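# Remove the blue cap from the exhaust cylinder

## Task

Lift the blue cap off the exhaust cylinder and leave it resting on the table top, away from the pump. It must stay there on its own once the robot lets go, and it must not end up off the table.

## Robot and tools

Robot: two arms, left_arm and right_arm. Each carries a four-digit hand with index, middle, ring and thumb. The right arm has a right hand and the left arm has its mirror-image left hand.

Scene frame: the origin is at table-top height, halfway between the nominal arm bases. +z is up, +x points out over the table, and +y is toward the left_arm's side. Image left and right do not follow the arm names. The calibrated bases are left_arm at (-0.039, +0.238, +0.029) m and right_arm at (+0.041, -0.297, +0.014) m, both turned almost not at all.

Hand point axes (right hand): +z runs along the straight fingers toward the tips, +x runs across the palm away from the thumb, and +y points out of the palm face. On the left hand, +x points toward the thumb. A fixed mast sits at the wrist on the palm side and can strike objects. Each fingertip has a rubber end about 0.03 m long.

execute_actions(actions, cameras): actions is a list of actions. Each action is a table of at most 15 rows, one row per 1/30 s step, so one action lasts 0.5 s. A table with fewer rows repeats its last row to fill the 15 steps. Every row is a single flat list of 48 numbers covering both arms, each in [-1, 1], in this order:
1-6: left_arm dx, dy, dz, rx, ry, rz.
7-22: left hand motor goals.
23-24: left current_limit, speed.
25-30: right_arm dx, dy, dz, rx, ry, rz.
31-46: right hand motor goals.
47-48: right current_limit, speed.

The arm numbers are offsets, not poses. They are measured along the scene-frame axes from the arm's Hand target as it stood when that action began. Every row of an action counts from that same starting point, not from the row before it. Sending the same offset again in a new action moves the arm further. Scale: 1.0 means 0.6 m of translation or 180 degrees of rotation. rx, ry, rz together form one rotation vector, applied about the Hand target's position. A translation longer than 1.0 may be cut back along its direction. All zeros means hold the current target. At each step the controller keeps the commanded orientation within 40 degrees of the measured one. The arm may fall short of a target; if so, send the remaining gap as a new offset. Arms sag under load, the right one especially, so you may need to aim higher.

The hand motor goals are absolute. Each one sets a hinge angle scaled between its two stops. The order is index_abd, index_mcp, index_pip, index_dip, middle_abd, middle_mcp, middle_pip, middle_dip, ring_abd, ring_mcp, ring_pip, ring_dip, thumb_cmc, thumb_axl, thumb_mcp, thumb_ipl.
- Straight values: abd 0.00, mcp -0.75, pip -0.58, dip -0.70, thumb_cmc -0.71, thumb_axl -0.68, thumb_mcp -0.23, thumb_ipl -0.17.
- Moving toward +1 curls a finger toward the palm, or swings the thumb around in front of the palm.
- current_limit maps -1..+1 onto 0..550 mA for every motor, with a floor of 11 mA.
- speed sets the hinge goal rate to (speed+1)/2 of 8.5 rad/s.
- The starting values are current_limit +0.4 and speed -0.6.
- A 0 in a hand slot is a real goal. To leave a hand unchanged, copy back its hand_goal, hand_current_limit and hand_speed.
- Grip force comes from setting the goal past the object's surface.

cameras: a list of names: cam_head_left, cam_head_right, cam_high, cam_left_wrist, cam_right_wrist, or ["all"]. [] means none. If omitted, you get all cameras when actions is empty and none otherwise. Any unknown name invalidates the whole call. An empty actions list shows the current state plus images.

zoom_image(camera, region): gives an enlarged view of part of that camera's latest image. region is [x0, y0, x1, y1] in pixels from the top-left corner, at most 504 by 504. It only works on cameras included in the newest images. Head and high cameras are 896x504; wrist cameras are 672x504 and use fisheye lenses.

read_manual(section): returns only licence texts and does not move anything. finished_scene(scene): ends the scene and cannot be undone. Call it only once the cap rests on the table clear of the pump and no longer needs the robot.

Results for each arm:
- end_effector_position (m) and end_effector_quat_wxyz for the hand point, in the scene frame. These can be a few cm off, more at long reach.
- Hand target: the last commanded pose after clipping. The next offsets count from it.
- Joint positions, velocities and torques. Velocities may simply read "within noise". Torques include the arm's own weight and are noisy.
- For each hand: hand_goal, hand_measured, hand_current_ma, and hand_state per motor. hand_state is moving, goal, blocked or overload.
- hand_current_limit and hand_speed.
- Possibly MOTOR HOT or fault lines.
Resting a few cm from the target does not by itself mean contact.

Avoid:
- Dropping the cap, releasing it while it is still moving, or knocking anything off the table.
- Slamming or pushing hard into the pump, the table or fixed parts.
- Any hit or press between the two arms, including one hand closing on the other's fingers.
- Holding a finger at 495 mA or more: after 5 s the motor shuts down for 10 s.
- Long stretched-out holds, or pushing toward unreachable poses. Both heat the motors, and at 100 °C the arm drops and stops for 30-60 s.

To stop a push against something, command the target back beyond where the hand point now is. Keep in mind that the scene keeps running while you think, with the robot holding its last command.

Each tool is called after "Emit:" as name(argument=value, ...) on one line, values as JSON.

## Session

Emit:
execute_actions(actions=[], cameras=["all"])

Emit:
zoom_image(camera="cam_high", region=[450, 250, 670, 420])

Scene clock: 0.00 s.
left_arm: end_effector_position=(+0.1974, +0.4611, +0.2579) hand_goal=(+0.000, -0.754, -0.576, -0.696, +0.000, -0.754, -0.576, -0.696, +0.000, -0.754, -0.576, -0.696, -0.714, -0.678, -0.226, -0.168) hand_measured=(+0.000, -0.754, -0.576, -0.696, +0.000, -0.754, -0.576, -0.696, +0.000, -0.754, -0.576, -0.696, -0.714, -0.678, -0.226, -0.168) hand_current_ma=(+0, +0, +0, +0, +0, +0, +0, +0, +0, +0, +0, +0, +0, +0, +0, +0) hand_state=(goal, goal, goal, goal, goal, goal, goal, goal, goal, goal, goal, goal, goal, goal, goal, goal) hand_current_limit=0.40 hand_speed=-0.60 end_effector_quat_wxyz=(+0.509, +0.533, +0.615, +0.278) | right_arm: end_effector_position=(+0.5205, -0.2844, +0.2093) hand_goal=(+0.000, -0.754, -0.576, -0.696, +0.000, -0.754, -0.576, -0.696, +0.000, -0.754, -0.576, -0.696, -0.714, -0.678, -0.226, -0.168) hand_measured=(+0.000, -0.754, -0.576, -0.696, +0.000, -0.754, -0.576, -0.696, +0.000, -0.754, -0.576, -0.696, -0.714, -0.678, -0.226, -0.168) hand_current_ma=(+0, +0, +0, +0, +0, +0, +0, +0, +0, +0, +0, +0, +0, +0, +0, +0) hand_state=(goal, goal, goal, goal, goal, overload, goal, goal, goal, goal, goal, goal, goal, goal, goal, goal) hand_current_limit=0.40 hand_speed=-0.60 end_effector_quat_wxyz=(+0.511, +0.494, +0.639, +0.294)
Joint positions: left_arm=[1.315 1.066 0.503 -1.064 1.238 1.273] | right_arm=[0.097 1.394 0.365 0.712 0.221 -0.317]
Joint velocities: within noise
Joint torques (N m): no reading
Heat: left arm: hottest elbow 40 °C; right arm: hottest elbow 42 °C.
Hand target: left_arm +0.1983, +0.4657, +0.2633; +0.506, +0.537, +0.613, +0.283 | right_arm +0.5246, -0.2840, +0.2133; +0.514, +0.493, +0.636, +0.297

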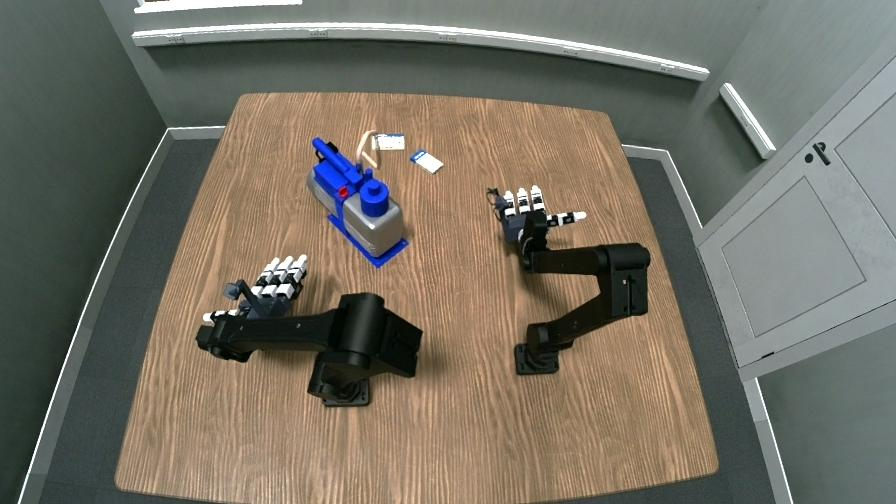

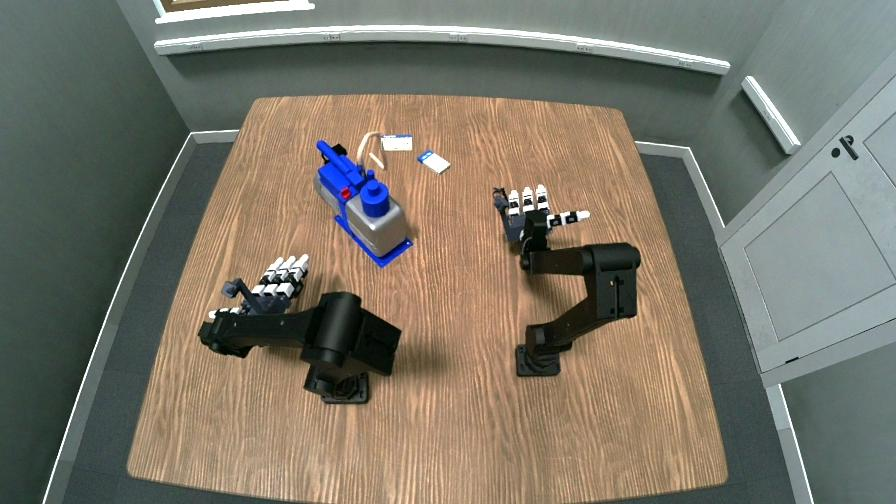

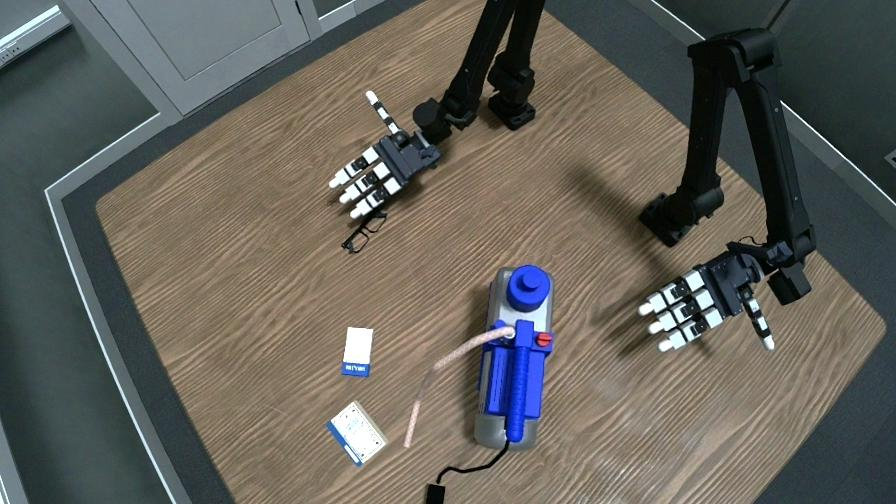

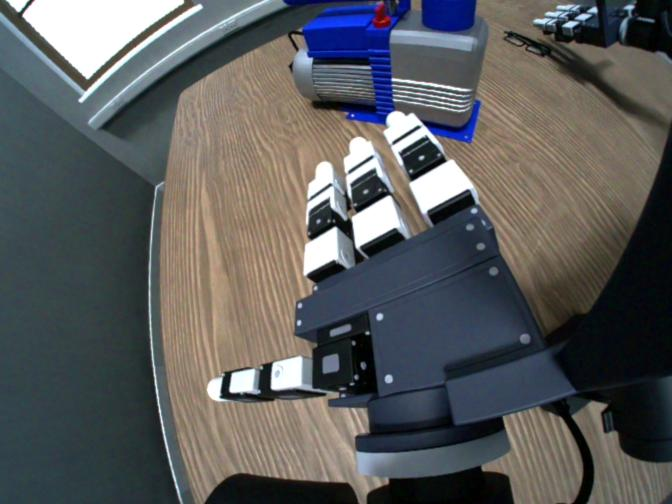

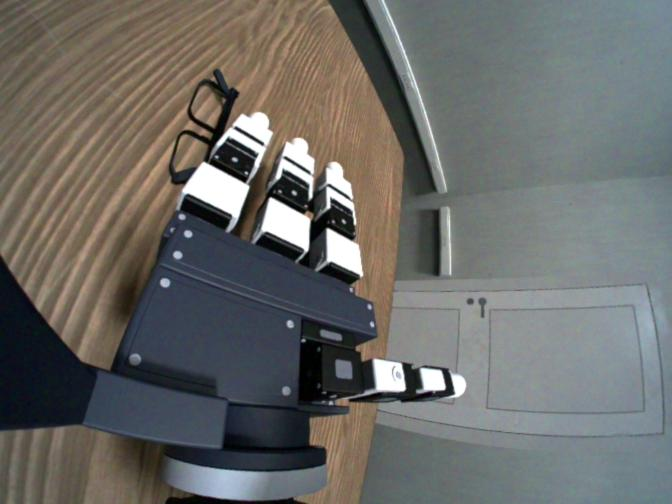

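Scaled by 2.291 from the camera's 896x504 image, which has a finer 1280x720 frame.

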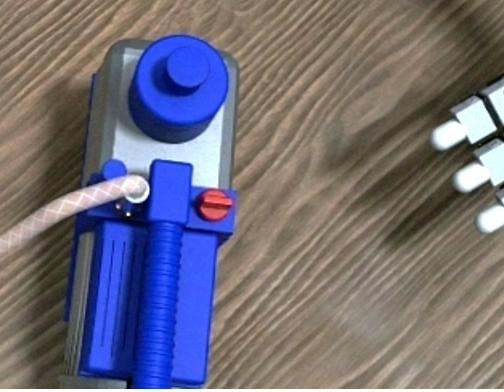

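Emit:
zoom_image(camera="cam_left_wrist", region=[270, 0, 510, 150])

Emit:
zoom_image(camera="cam_head_left", region=[295, 120, 425, 270])

Emit:
zoom_image(camera="cam_head_right", region=[295, 120, 425, 270])

Emit:
zoom_image(camera="cam_high", region=[460, 250, 580, 370])

Scaled by 2.100 from the camera's 672x504 image, which has a finer 960x720 frame.

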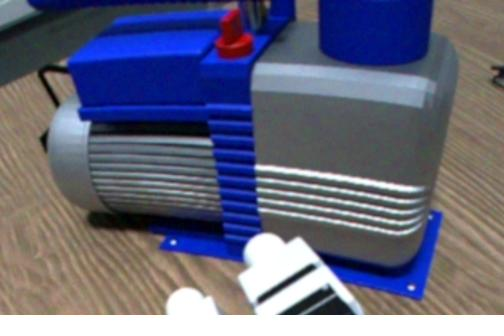

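Scaled by 3.360 from the camera's 896x504 image, which has a finer 1280x720 frame.

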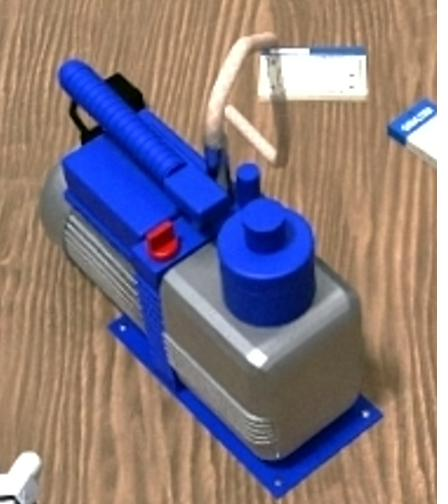

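Scaled by 3.360 from the camera's 896x504 image, which has a finer 1280x720 frame.

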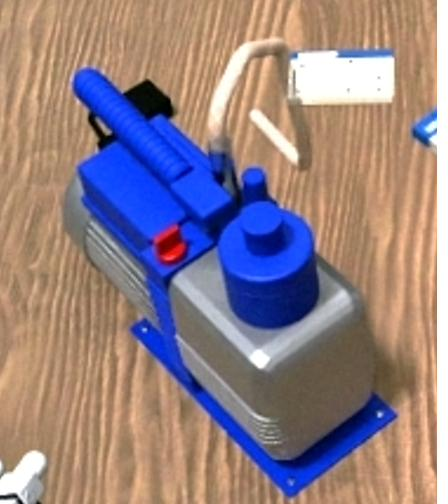

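Scaled by 4.200 from the camera's 896x504 image, which has a finer 1280x720 frame.

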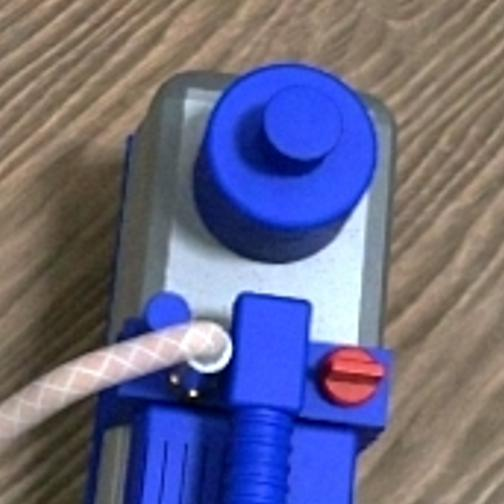

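Emit:
zoom_image(camera="cam_head_left", region=[345, 165, 405, 225])

Emit:
zoom_image(camera="cam_head_right", region=[345, 165, 405, 225])

Emit:
execute_actions(actions=[[[0.05,0.0,0.14,-0.131,-0.08,0,0,-0.754,-0.576,-0.696,0,-0.754,-0.576,-0.696,0,-0.754,-0.576,-0.696,-0.714,-0.678,-0.226,-0.168,0.4,-0.4,0,0,0,0,0,0,0,-0.754,-0.576,-0.696,0,-0.754,-0.576,-0.696,0,-0.754,-0.576,-0.696,-0.714,-0.678,-0.226,-0.168,0.4,-0.6]],[[0.08,-0.02,0.13,-0.163,0.035,-0.05,0,-0.754,-0.576,-0.696,0,-0.754,-0.576,-0.696,0,-0.754,-0.576,-0.696,-0.714,-0.678,-0.226,-0.168,0.4,-0.4,0,0,0,0,0,0,0,-0.754,-0.576,-0.696,0,-0.754,-0.576,-0.696,0,-0.754,-0.576,-0.696,-0.714,-0.678,-0.226,-0.168,0.4,-0.6]]], cameras=["cam_high"])

Scaled by 8.400 from the camera's 896x504 image, which has a finer 1280x720 frame.

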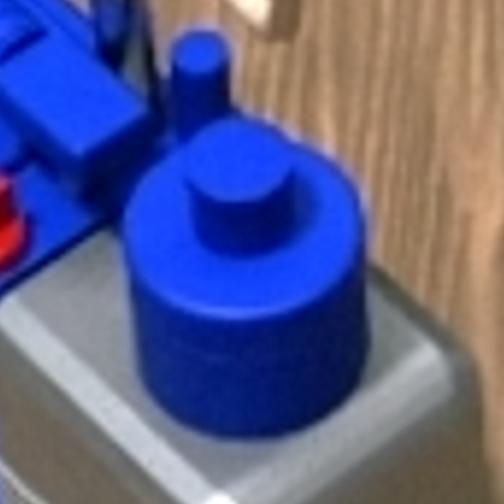

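Scaled by 8.400 from the camera's 896x504 image, which has a finer 1280x720 frame.

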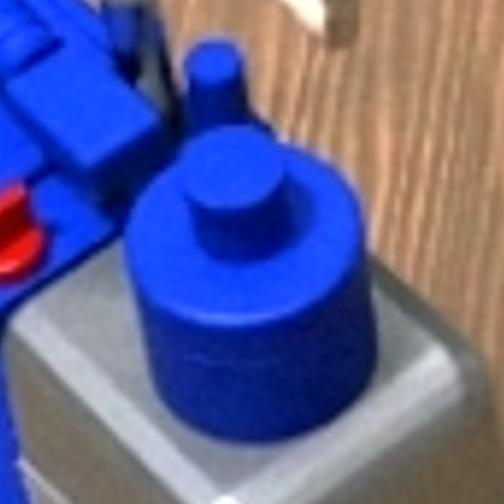

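Scene clock: 132.03 s.
left_arm: end_effector_position=(+0.2680, +0.4516, +0.4080) hand_goal=(+0.000, -0.754, -0.576, -0.696, +0.000, -0.754, -0.576, -0.696, +0.000, -0.754, -0.576, -0.696, -0.714, -0.678, -0.226, -0.168) hand_measured=(-0.002, -0.762, -0.578, -0.696, -0.002, -0.762, -0.578, -0.696, -0.002, -0.764, -0.578, -0.696, -0.720, -0.678, -0.226, -0.168) hand_current_ma=(-1, -8, +0, +0, -1, -7, +0, +0, -1, -9, +0, +0, -5, +0, +0, +0) hand_state=(goal, goal, goal, goal, goal, goal, goal, goal, goal, goal, goal, goal, goal, goal, goal, goal) hand_current_limit=0.40 hand_speed=-0.40 end_effector_quat_wxyz=(+0.702, +0.291, +0.649, -0.042) | right_arm: end_effector_position=(+0.5205, -0.2844, +0.2093) hand_goal=(+0.000, -0.754, -0.576, -0.696, +0.000, -0.754, -0.576, -0.696, +0.000, -0.754, -0.576, -0.696, -0.714, -0.678, -0.226, -0.168) hand_measured=(+0.000, -0.760, -0.576, -0.696, +0.000, -1.000, -0.576, -0.696, +0.000, -0.760, -0.576, -0.696, -0.720, -0.678, -0.226, -0.168) hand_current_ma=(+0, -9, -1, +0, +0, +0, -1, +0, +0, -10, -1, +0, -10, +1, +0, +0) hand_state=(goal, goal, goal, goal, goal, overload, goal, goal, goal, goal, goal, goal, goal, goal, goal, goal) hand_current_limit=0.40 hand_speed=-0.60 end_effector_quat_wxyz=(+0.511, +0.494, +0.639, +0.294)
Joint positions: left_arm=[1.031 1.022 0.902 -1.692 1.558 0.604] | right_arm=[0.097 1.394 0.365 0.712 0.221 -0.317]
Joint torques (N m): left_arm=[-1.79 -5.01 11.14 -0.27 1.21 -0.05] | right_arm=[-0.79 -7 7.51 2.32 0.13 -0.12]
Heat: left arm: hottest elbow 45 °C; right arm: hottest elbow 45 °C.
Hand target: left_arm +0.2763, +0.4538, +0.4252; +0.733, +0.255, +0.630, -0.014 | right_arm +0.5246, -0.2840, +0.2133; +0.514, +0.493, +0.636, +0.297
Off the commanded pose: left_arm 0.019 m, 7 deg | right_arm 0.006 m, 1 deg.
joint read past its limit (left arm) — joint 5 (wrist yaw), upper limit.
joint sent to its limit (left arm) — joint 4 (wrist pitch), lower limit; joint 5 (wrist yaw), upper limit. The joint targets are off in orientation, not in position.
Images, in order (width x height): cam_high 896x504.

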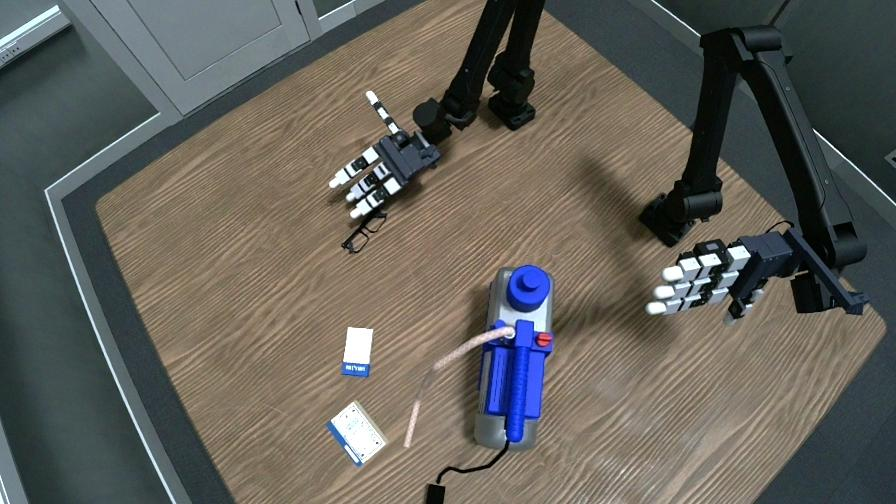

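Emit:
execute_actions(actions=[[[0.06,-0.06,0.05,-0.148,0.077,-0.04,0,-0.754,-0.576,-0.696,0,-0.754,-0.576,-0.696,0,-0.754,-0.576,-0.696,-0.714,-0.678,-0.226,-0.168,0.4,-0.4,0,0,0,0,0,0,0,-0.754,-0.576,-0.696,0,-0.754,-0.576,-0.696,0,-0.754,-0.576,-0.696,-0.714,-0.678,-0.226,-0.168,0.4,-0.6]],[[0.06,-0.12,0.0,-0.14,0.09,-0.06,0,-0.754,-0.576,-0.696,0,-0.754,-0.576,-0.696,0,-0.754,-0.576,-0.696,-0.714,-0.678,-0.226,-0.168,0.4,-0.4,0,0,0,0,0,0,0,-0.754,-0.576,-0.696,0,-0.754,-0.576,-0.696,0,-0.754,-0.576,-0.696,-0.714,-0.678,-0.226,-0.168,0.4,-0.6]]], cameras=["cam_high"])

Scene clock: 152.17 s.
left_arm: end_effector_position=(+0.3421, +0.3458, +0.4400) hand_goal=(+0.000, -0.754, -0.576, -0.696, +0.000, -0.754, -0.576, -0.696, +0.000, -0.754, -0.576, -0.696, -0.714, -0.678, -0.226, -0.168) hand_measured=(-0.002, -0.750, -0.578, -0.696, -0.002, -0.750, -0.578, -0.696, -0.002, -0.750, -0.576, -0.696, -0.710, -0.678, -0.226, -0.168) hand_current_ma=(-1, +2, +0, +0, -1, +2, +0, +0, -1, +3, +0, +0, +2, +0, +0, +0) hand_state=(goal, goal, goal, goal, goal, goal, goal, goal, goal, goal, goal, goal, goal, goal, goal, goal) hand_current_limit=0.40 hand_speed=-0.40 end_effector_quat_wxyz=(+0.510, +0.060, +0.709, -0.483) | right_arm: end_effector_position=(+0.5205, -0.2844, +0.2093) hand_goal=(+0.000, -0.754, -0.576, -0.696, +0.000, -0.754, -0.576, -0.696, +0.000, -0.754, -0.576, -0.696, -0.714, -0.678, -0.226, -0.168) hand_measured=(+0.000, -0.760, -0.576, -0.696, +0.000, -1.000, -0.576, -0.696, +0.000, -0.760, -0.576, -0.696, -0.720, -0.678, -0.226, -0.168) hand_current_ma=(+0, -9, -1, +0, +0, +0, -1, +0, +0, -10, -1, +0, -10, +1, +0, +0) hand_state=(goal, goal, goal, goal, goal, overload, goal, goal, goal, goal, goal, goal, goal, goal, goal, goal) hand_current_limit=0.40 hand_speed=-0.60 end_effector_quat_wxyz=(+0.511, +0.494, +0.639, +0.294)
Joint positions: left_arm=[0.666 1.137 1.281 -1.693 1.558 -0.696] | right_arm=[0.097 1.394 0.365 0.712 0.221 -0.317]
Joint torques (N m): left_arm=[-1.38 -6.71 11.51 -0.01 1.3 -0.13] | right_arm=[-0.62 -6.07 7.21 2.28 0.16 -0.08]
Heat: left arm: hottest elbow 48 °C; right arm: hottest elbow 45 °C.
Hand target: left_arm +0.3483, +0.3457, +0.4553; +0.572, -0.009, +0.685, -0.452 | right_arm +0.5246, -0.2840, +0.2133; +0.514, +0.493, +0.636, +0.297
Off the commanded pose: left_arm 0.017 m, 12 deg | right_arm 0.006 m, 1 deg.
joint read past its limit (left arm) — joint 5 (wrist yaw), upper limit.
joint sent to its limit (left arm) — joint 4 (wrist pitch), lower limit; joint 5 (wrist yaw), upper limit. The joint targets are off in orientation, not in position.
Images, in order (width x height): cam_high 896x504.

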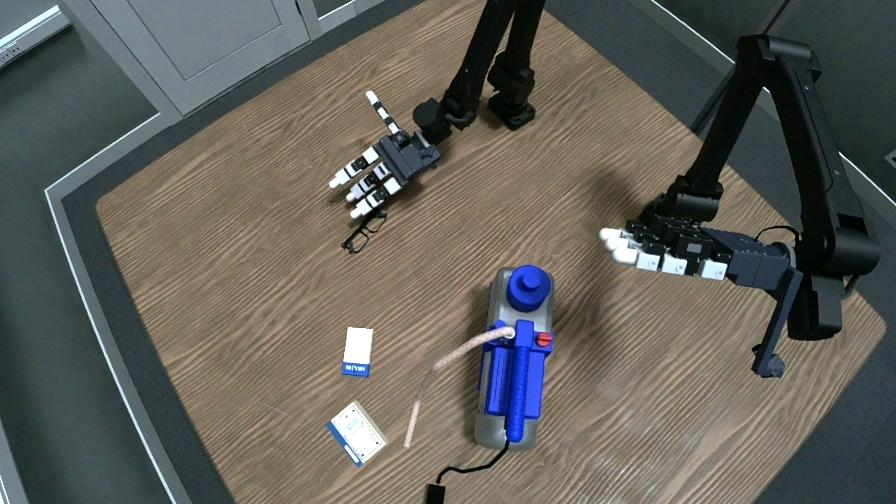

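Emit:
execute_actions(actions=[[[0.075,-0.15,0.0,-0.097,0.11,-0.106,-0.1,0.037,-0.105,-0.043,0.1,0.037,-0.105,-0.043,0,-0.95,0.9,0.7,0.674,-0.678,-0.787,-0.168,0.4,-0.4,0,0,0,0,0,0,0,-0.754,-0.576,-0.696,0,-0.754,-0.576,-0.696,0,-0.754,-0.576,-0.696,-0.714,-0.678,-0.226,-0.168,0.4,-0.6]],[[0.067,-0.13,0.0,-0.048,0.139,-0.106,-0.1,0.037,-0.105,-0.043,0.1,0.037,-0.105,-0.043,0,-0.95,0.9,0.7,0.674,-0.678,-0.787,-0.168,0.4,-0.4,0,0,0,0,0,0,0,-0.754,-0.576,-0.696,0,-0.754,-0.576,-0.696,0,-0.754,-0.576,-0.696,-0.714,-0.678,-0.226,-0.168,0.4,-0.6]]], cameras=["cam_high","cam_head_left","cam_left_wrist"])

Scene clock: 174.20 s.
left_arm: end_effector_position=(+0.4252, +0.1721, +0.4450) hand_goal=(-0.100, +0.036, -0.106, -0.044, +0.100, +0.036, -0.106, -0.044, +0.000, -0.950, +0.900, +0.700, +0.674, -0.678, -0.788, -0.168) hand_measured=(-0.100, +0.040, -0.108, -0.048, +0.096, +0.040, -0.108, -0.048, -0.002, -0.934, +0.898, +0.696, +0.672, -0.678, -0.780, -0.168) hand_current_ma=(+0, +3, -1, -2, -1, +3, -1, -2, -1, +19, -1, -2, -1, +0, +8, +0) hand_state=(goal, goal, goal, goal, goal, goal, goal, goal, goal, goal, goal, goal, goal, goal, goal, goal) hand_current_limit=0.40 hand_speed=-0.40 end_effector_quat_wxyz=(+0.071, -0.096, +0.705, -0.699) | right_arm: end_effector_position=(+0.5205, -0.2844, +0.2093) hand_goal=(+0.000, -0.754, -0.576, -0.696, +0.000, -0.754, -0.576, -0.696, +0.000, -0.754, -0.576, -0.696, -0.714, -0.678, -0.226, -0.168) hand_measured=(+0.000, -0.760, -0.576, -0.696, +0.000, -1.000, -0.576, -0.696, +0.000, -0.760, -0.576, -0.696, -0.720, -0.678, -0.226, -0.168) hand_current_ma=(+0, -9, -1, +0, +0, +0, -1, +0, +0, -10, -1, +0, -10, +1, +0, +0) hand_state=(goal, goal, goal, goal, goal, overload, goal, goal, goal, goal, goal, goal, goal, goal, goal, goal) hand_current_limit=0.40 hand_speed=-0.60 end_effector_quat_wxyz=(+0.511, +0.494, +0.639, +0.294)
Joint positions: left_arm=[0.175 1.549 1.721 -1.698 1.558 -1.649] | right_arm=[0.097 1.394 0.365 0.712 0.221 -0.317]
Joint torques (N m): left_arm=[0.15 -12.92 11.29 0.2 1.16 -0.19] | right_arm=[-0.21 -7.06 7.36 2.19 0.1 -0.15]
Heat: left arm: hottest elbow 53 °C; right arm: hottest elbow 44 °C.
Hand target: left_arm +0.4335, +0.1778, +0.4554; +0.086, -0.106, +0.700, -0.701 | right_arm +0.5246, -0.2840, +0.2133; +0.514, +0.493, +0.636, +0.297
Off the commanded pose: left_arm 0.014 m, 2 deg | right_arm 0.006 m, 1 deg.
joint read past its limit (left arm) — joint 5 (wrist yaw), upper limit.
joint sent to its limit (left arm) — joint 4 (wrist pitch), lower limit; joint 5 (wrist yaw), upper limit. The joint targets still meet the commanded pose.
Images, in order (width x height): cam_head_left 896x504, cam_high 896x504, cam_left_wrist 672x504.

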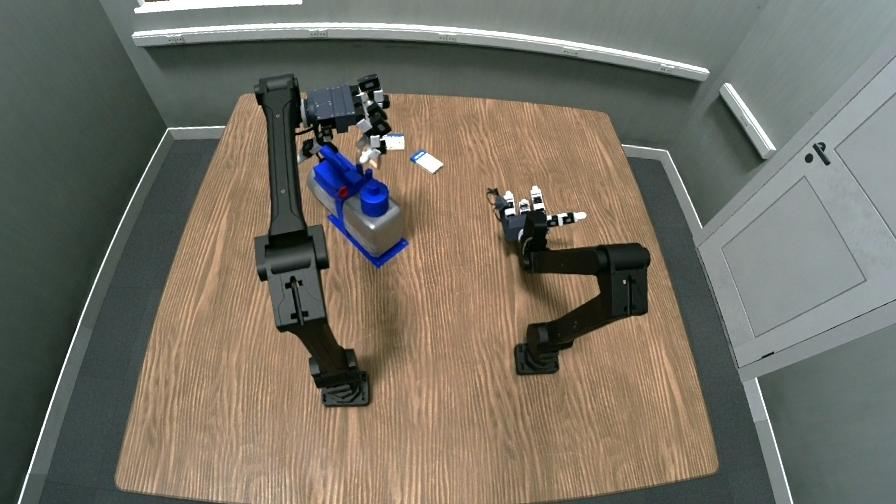

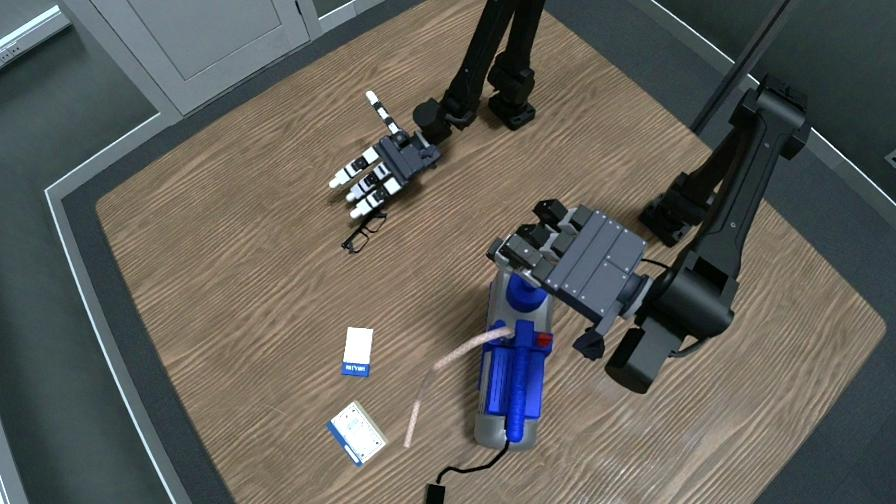

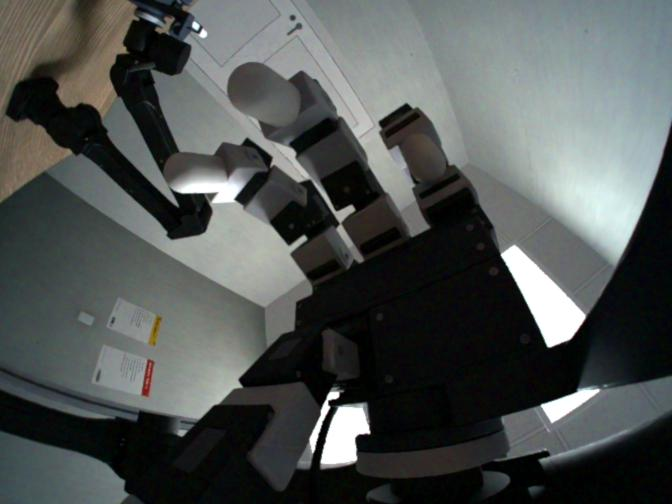

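Emit:
execute_actions(actions=[[[0.0175,-0.12,-0.04,0.041,0.0,0,-0.1,0.037,-0.105,-0.043,0.1,0.037,-0.105,-0.043,0,-0.95,0.9,0.7,0.674,-0.678,-0.787,-0.168,0.4,-0.4,0,0,0,0,0,0,0,-0.754,-0.576,-0.696,0,-0.754,-0.576,-0.696,0,-0.754,-0.576,-0.696,-0.714,-0.678,-0.226,-0.168,0.4,-0.6]],[[0,0,-0.12,0,0,0,-0.1,0.037,-0.105,-0.043,0.1,0.037,-0.105,-0.043,0,-0.95,0.9,0.7,0.674,-0.678,-0.787,-0.168,0.4,-0.4,0,0,0,0,0,0,0,-0.754,-0.576,-0.696,0,-0.754,-0.576,-0.696,0,-0.754,-0.576,-0.696,-0.714,-0.678,-0.226,-0.168,0.4,-0.6]]], cameras=["cam_high","cam_head_left","cam_head_right","cam_left_wrist"])

Emit:
zoom_image(camera="cam_head_left", region=[315, 110, 435, 230])

Emit:
zoom_image(camera="cam_head_right", region=[315, 110, 435, 230])

Emit:
zoom_image(camera="cam_high", region=[450, 190, 620, 340])

Scene clock: 220.80 s.
left_arm: end_effector_position=(+0.4449, +0.1041, +0.3626) hand_goal=(-0.100, +0.036, -0.106, -0.044, +0.100, +0.036, -0.106, -0.044, +0.000, -0.950, +0.900, +0.700, +0.674, -0.678, -0.788, -0.168) hand_measured=(-0.100, +0.040, -0.108, -0.048, +0.098, +0.040, -0.108, -0.048, -0.002, -0.936, +0.898, +0.696, +0.672, -0.678, -0.780, -0.168) hand_current_ma=(+0, +3, -1, -2, -1, +3, -1, -2, -1, +16, -1, -2, -1, +0, +8, +0) hand_state=(goal, goal, goal, goal, goal, goal, goal, goal, goal, goal, goal, goal, goal, goal, goal, goal) hand_current_limit=0.40 hand_speed=-0.40 end_effector_quat_wxyz=(+0.048, -0.049, +0.756, -0.651) | right_arm: end_effector_position=(+0.5205, -0.2844, +0.2093) hand_goal=(+0.000, -0.754, -0.576, -0.696, +0.000, -0.754, -0.576, -0.696, +0.000, -0.754, -0.576, -0.696, -0.714, -0.678, -0.226, -0.168) hand_measured=(+0.000, -0.760, -0.576, -0.696, +0.000, -1.000, -0.576, -0.696, +0.000, -0.760, -0.576, -0.696, -0.720, -0.678, -0.226, -0.168) hand_current_ma=(+0, -9, -1, +0, +0, +0, -1, +0, +0, -10, -1, +0, -10, +1, +0, +0) hand_state=(goal, goal, goal, goal, goal, overload, goal, goal, goal, goal, goal, goal, goal, goal, goal, goal) hand_current_limit=0.40 hand_speed=-0.60 end_effector_quat_wxyz=(+0.511, +0.494, +0.639, +0.294)
Joint positions: left_arm=[-0.006 1.51 1.498 -1.053 1.4 -2.073] | right_arm=[0.097 1.394 0.365 0.712 0.221 -0.317]
Joint torques (N m): left_arm=[-0.15 -14.62 7.71 1.54 0.89 -0.13] | right_arm=[-0.38 -6.65 7.36 2.17 0.16 -0.12]
Heat: left arm: hottest elbow 52 °C; right arm: hottest elbow 44 °C.
Hand target: left_arm +0.4439, +0.1056, +0.3592; +0.092, -0.100, +0.744, -0.654 | right_arm +0.5246, -0.2840, +0.2133; +0.514, +0.493, +0.636, +0.297
Off the commanded pose: left_arm 0.004 m, 8 deg | right_arm 0.006 m, 1 deg.
joint sent to its limit (left arm) — joint 6 (wrist roll), lower limit. The joint targets are off in orientation, not in position.
Images, in order (width x height): cam_head_left 896x504, cam_head_right 896x504, cam_high 896x504, cam_left_wrist 672x504.

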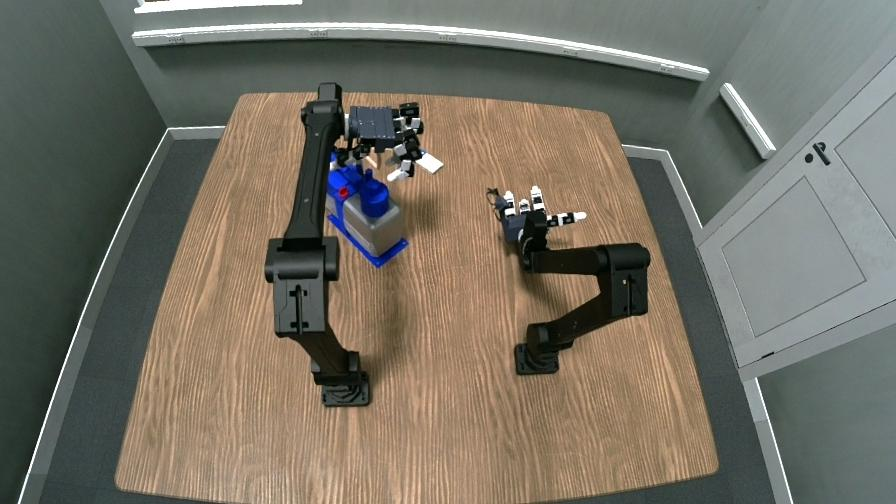

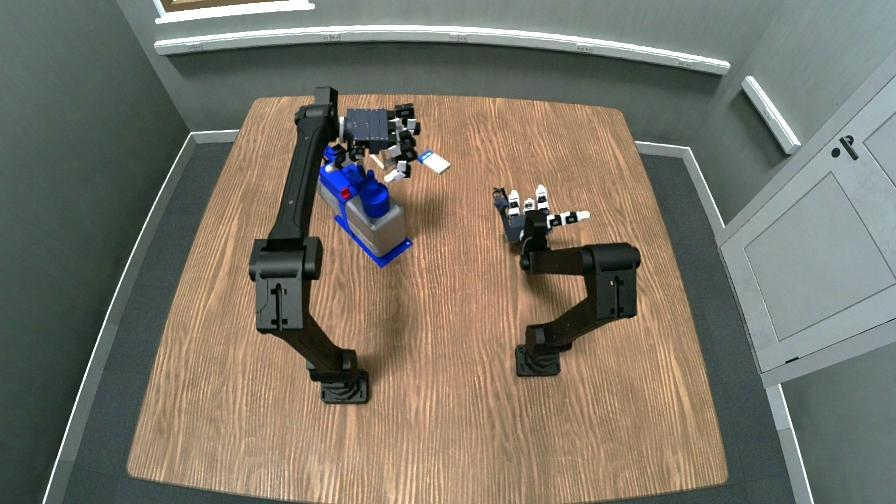

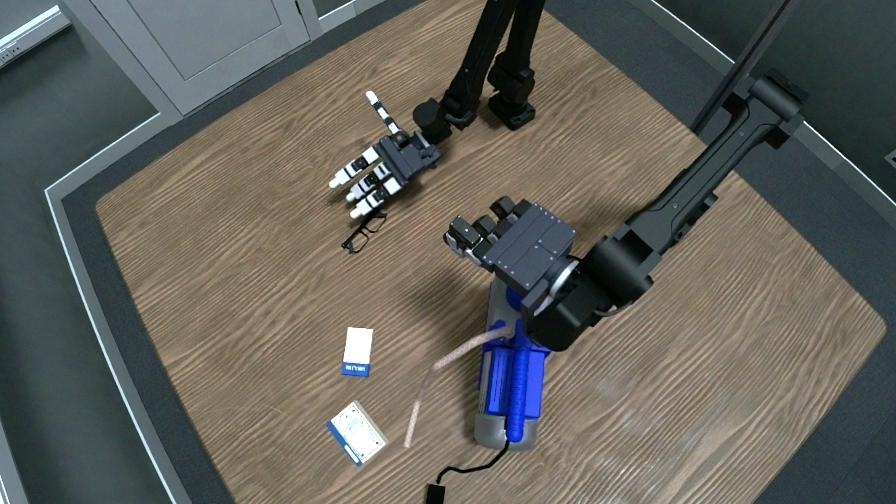

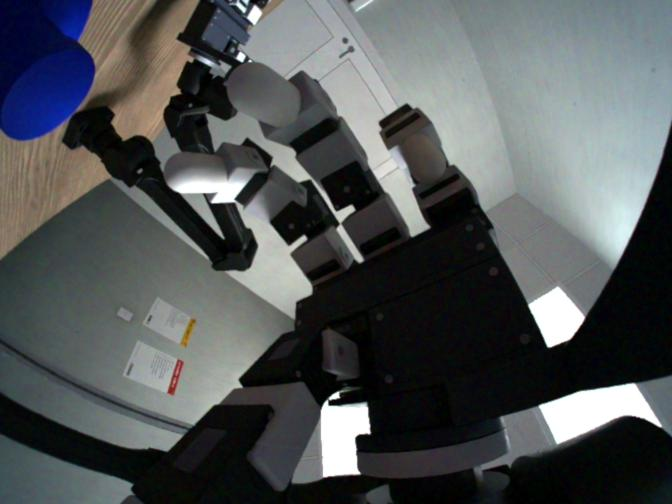

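Scaled by 4.200 from the camera's 896x504 image, which has a finer 1280x720 frame.

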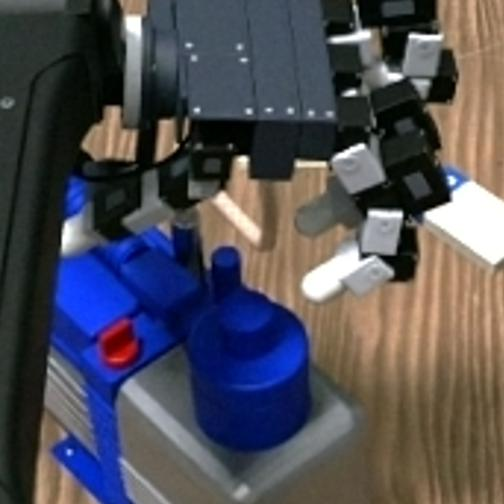

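Scaled by 4.200 from the camera's 896x504 image, which has a finer 1280x720 frame.

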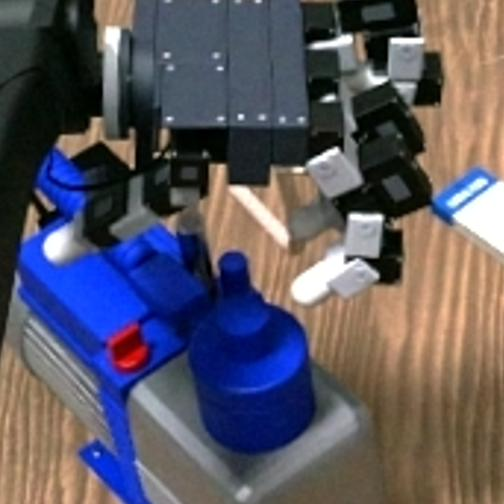

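Scaled by 2.965 from the camera's 896x504 image, which has a finer 1280x720 frame.

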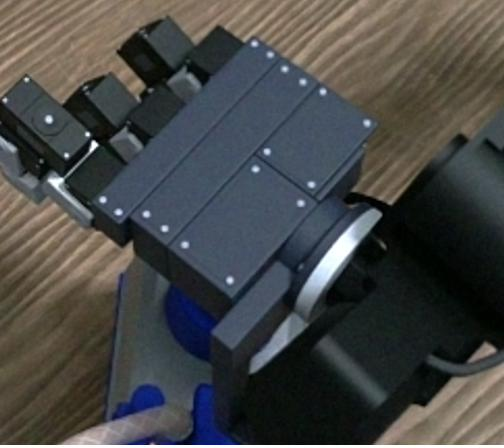

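Emit:
zoom_image(camera="cam_left_wrist", region=[0, 0, 160, 160])

Scaled by 3.150 from the camera's 672x504 image, which has a finer 960x720 frame.

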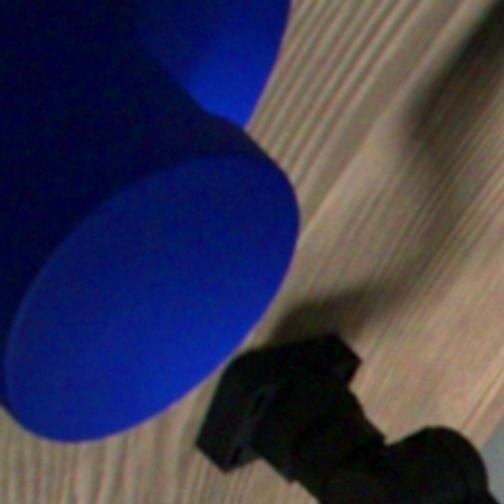

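Emit:
execute_actions(actions=[[[-0.015,0.003,-0.062,0.0,0.0,-0.035,-0.1,0.037,-0.105,-0.043,0.1,0.037,-0.105,-0.043,0,-0.95,0.9,0.7,0.674,-0.678,-0.787,-0.168,0.4,-0.4,0,0,0,0,0,0,0,-0.754,-0.576,-0.696,0,-0.754,-0.576,-0.696,0,-0.754,-0.576,-0.696,-0.714,-0.678,-0.226,-0.168,0.4,-0.6]]], cameras=["cam_high","cam_head_left","cam_head_right","cam_left_wrist"])

Emit:
zoom_image(camera="cam_head_left", region=[335, 140, 415, 220])

Emit:
zoom_image(camera="cam_head_right", region=[335, 140, 415, 220])

Emit:
zoom_image(camera="cam_left_wrist", region=[0, 0, 200, 180])

Scene clock: 284.53 s.
left_arm: end_effector_position=(+0.4352, +0.1026, +0.3198) hand_goal=(-0.100, +0.036, -0.106, -0.044, +0.100, +0.036, -0.106, -0.044, +0.000, -0.950, +0.900, +0.700, +0.674, -0.678, -0.788, -0.168) hand_measured=(-0.100, +0.040, -0.108, -0.048, +0.098, +0.040, -0.108, -0.048, -0.002, -0.936, +0.898, +0.696, +0.672, -0.678, -0.780, -0.168) hand_current_ma=(+0, +3, -1, -2, -1, +3, -1, -2, -1, +16, -1, -2, -1, +0, +8, +0) hand_state=(goal, goal, goal, goal, goal, goal, goal, goal, goal, goal, goal, goal, goal, goal, goal, goal) hand_current_limit=0.40 hand_speed=-0.40 end_effector_quat_wxyz=(+0.045, -0.048, +0.752, -0.656) | right_arm: end_effector_position=(+0.5205, -0.2844, +0.2093) hand_goal=(+0.000, -0.754, -0.576, -0.696, +0.000, -0.754, -0.576, -0.696, +0.000, -0.754, -0.576, -0.696, -0.714, -0.678, -0.226, -0.168) hand_measured=(+0.000, -0.760, -0.576, -0.696, +0.000, -1.000, -0.576, -0.696, +0.000, -0.760, -0.576, -0.696, -0.720, -0.678, -0.226, -0.168) hand_current_ma=(+0, -9, -1, +0, +0, +0, -1, +0, +0, -10, -1, +0, -10, +1, +0, +0) hand_state=(goal, goal, goal, goal, goal, overload, goal, goal, goal, goal, goal, goal, goal, goal, goal, goal) hand_current_limit=0.40 hand_speed=-0.60 end_effector_quat_wxyz=(+0.511, +0.494, +0.639, +0.294)
Joint positions: left_arm=[-0.005 1.496 1.365 -0.936 1.414 -2.074] | right_arm=[0.097 1.394 0.365 0.712 0.221 -0.317]
Joint torques (N m): left_arm=[0.56 -14.62 7.95 1.47 1.13 -0.15] | right_arm=[-0.44 -5.95 7.46 2.32 0.09 -0.12]
Heat: left arm: hottest elbow 50 °C; right arm: hottest elbow 44 °C.
Hand target: left_arm +0.4350, +0.1076, +0.3220; +0.057, -0.059, +0.748, -0.658 | right_arm +0.5246, -0.2840, +0.2133; +0.514, +0.493, +0.636, +0.297
Off the commanded pose: left_arm 0.005 m, 2 deg | right_arm 0.006 m, 1 deg.
joint sent to its limit (left arm) — joint 6 (wrist roll), lower limit. The joint targets still meet the commanded pose.
Images, in order (width x height): cam_head_left 896x504, cam_head_right 896x504, cam_high 896x504, cam_left_wrist 672x504.

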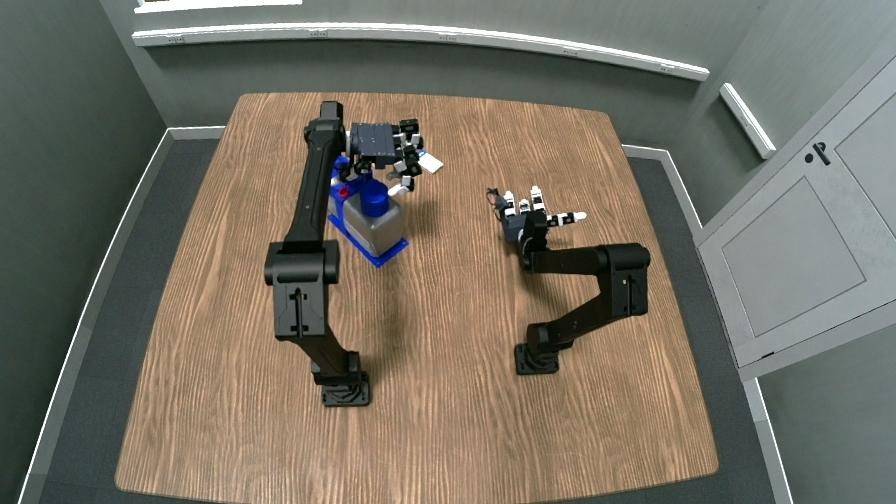

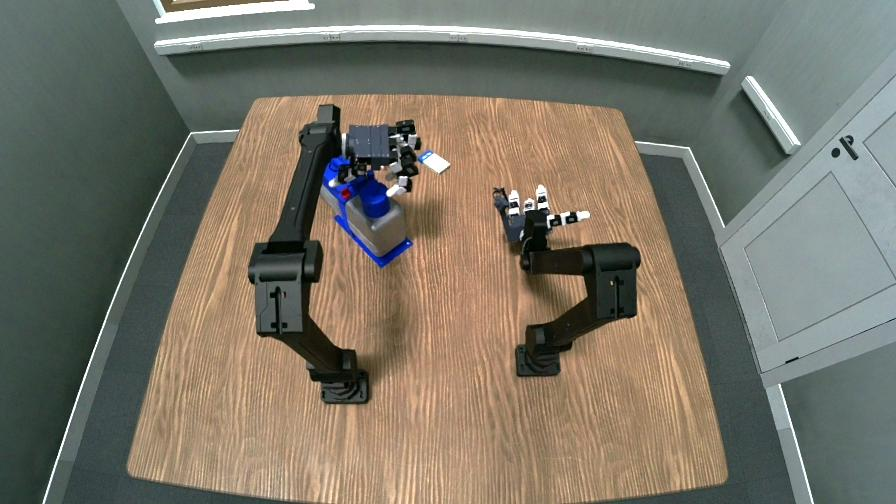

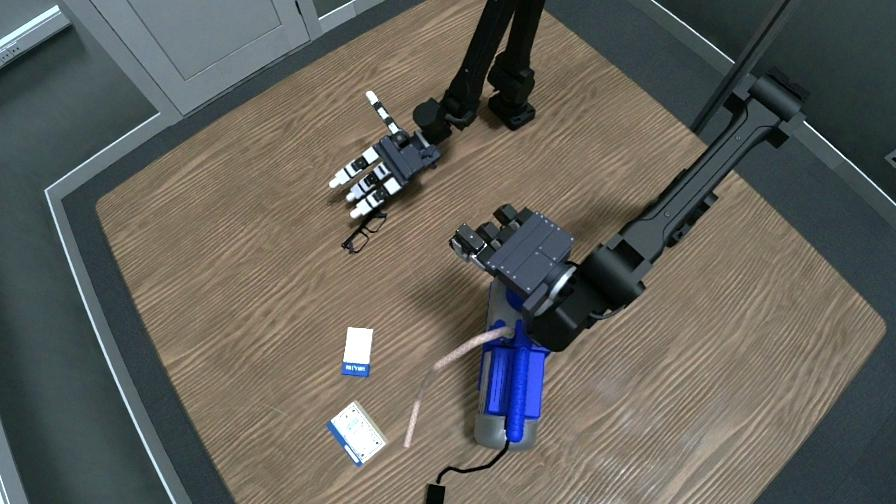

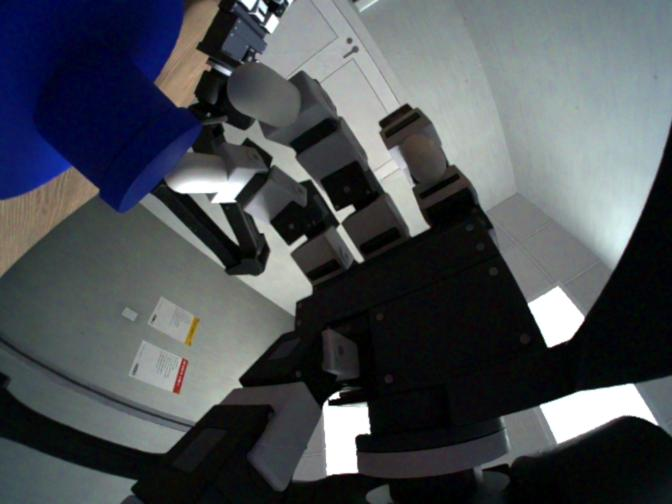

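Scaled by 6.300 from the camera's 896x504 image, which has a finer 1280x720 frame.

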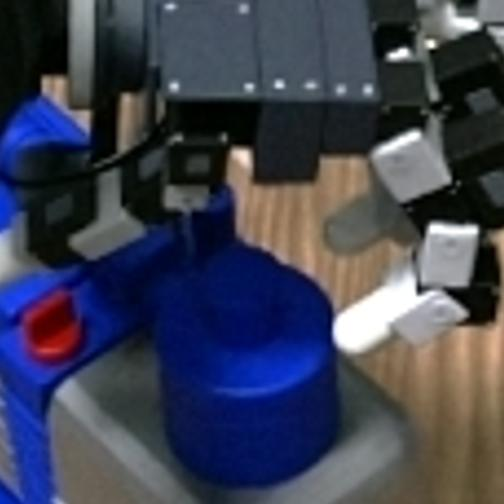

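Scaled by 6.300 from the camera's 896x504 image, which has a finer 1280x720 frame.

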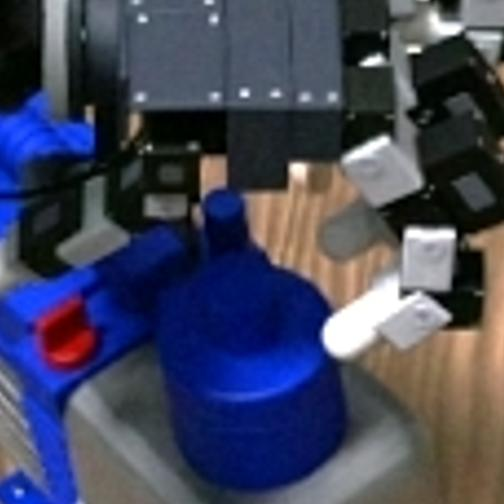

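Scaled by 2.520 from the camera's 672x504 image, which has a finer 960x720 frame.

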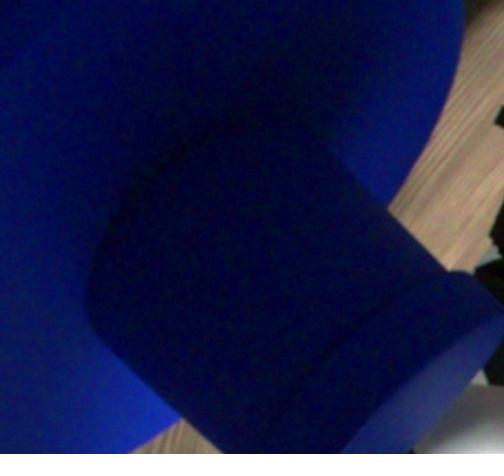

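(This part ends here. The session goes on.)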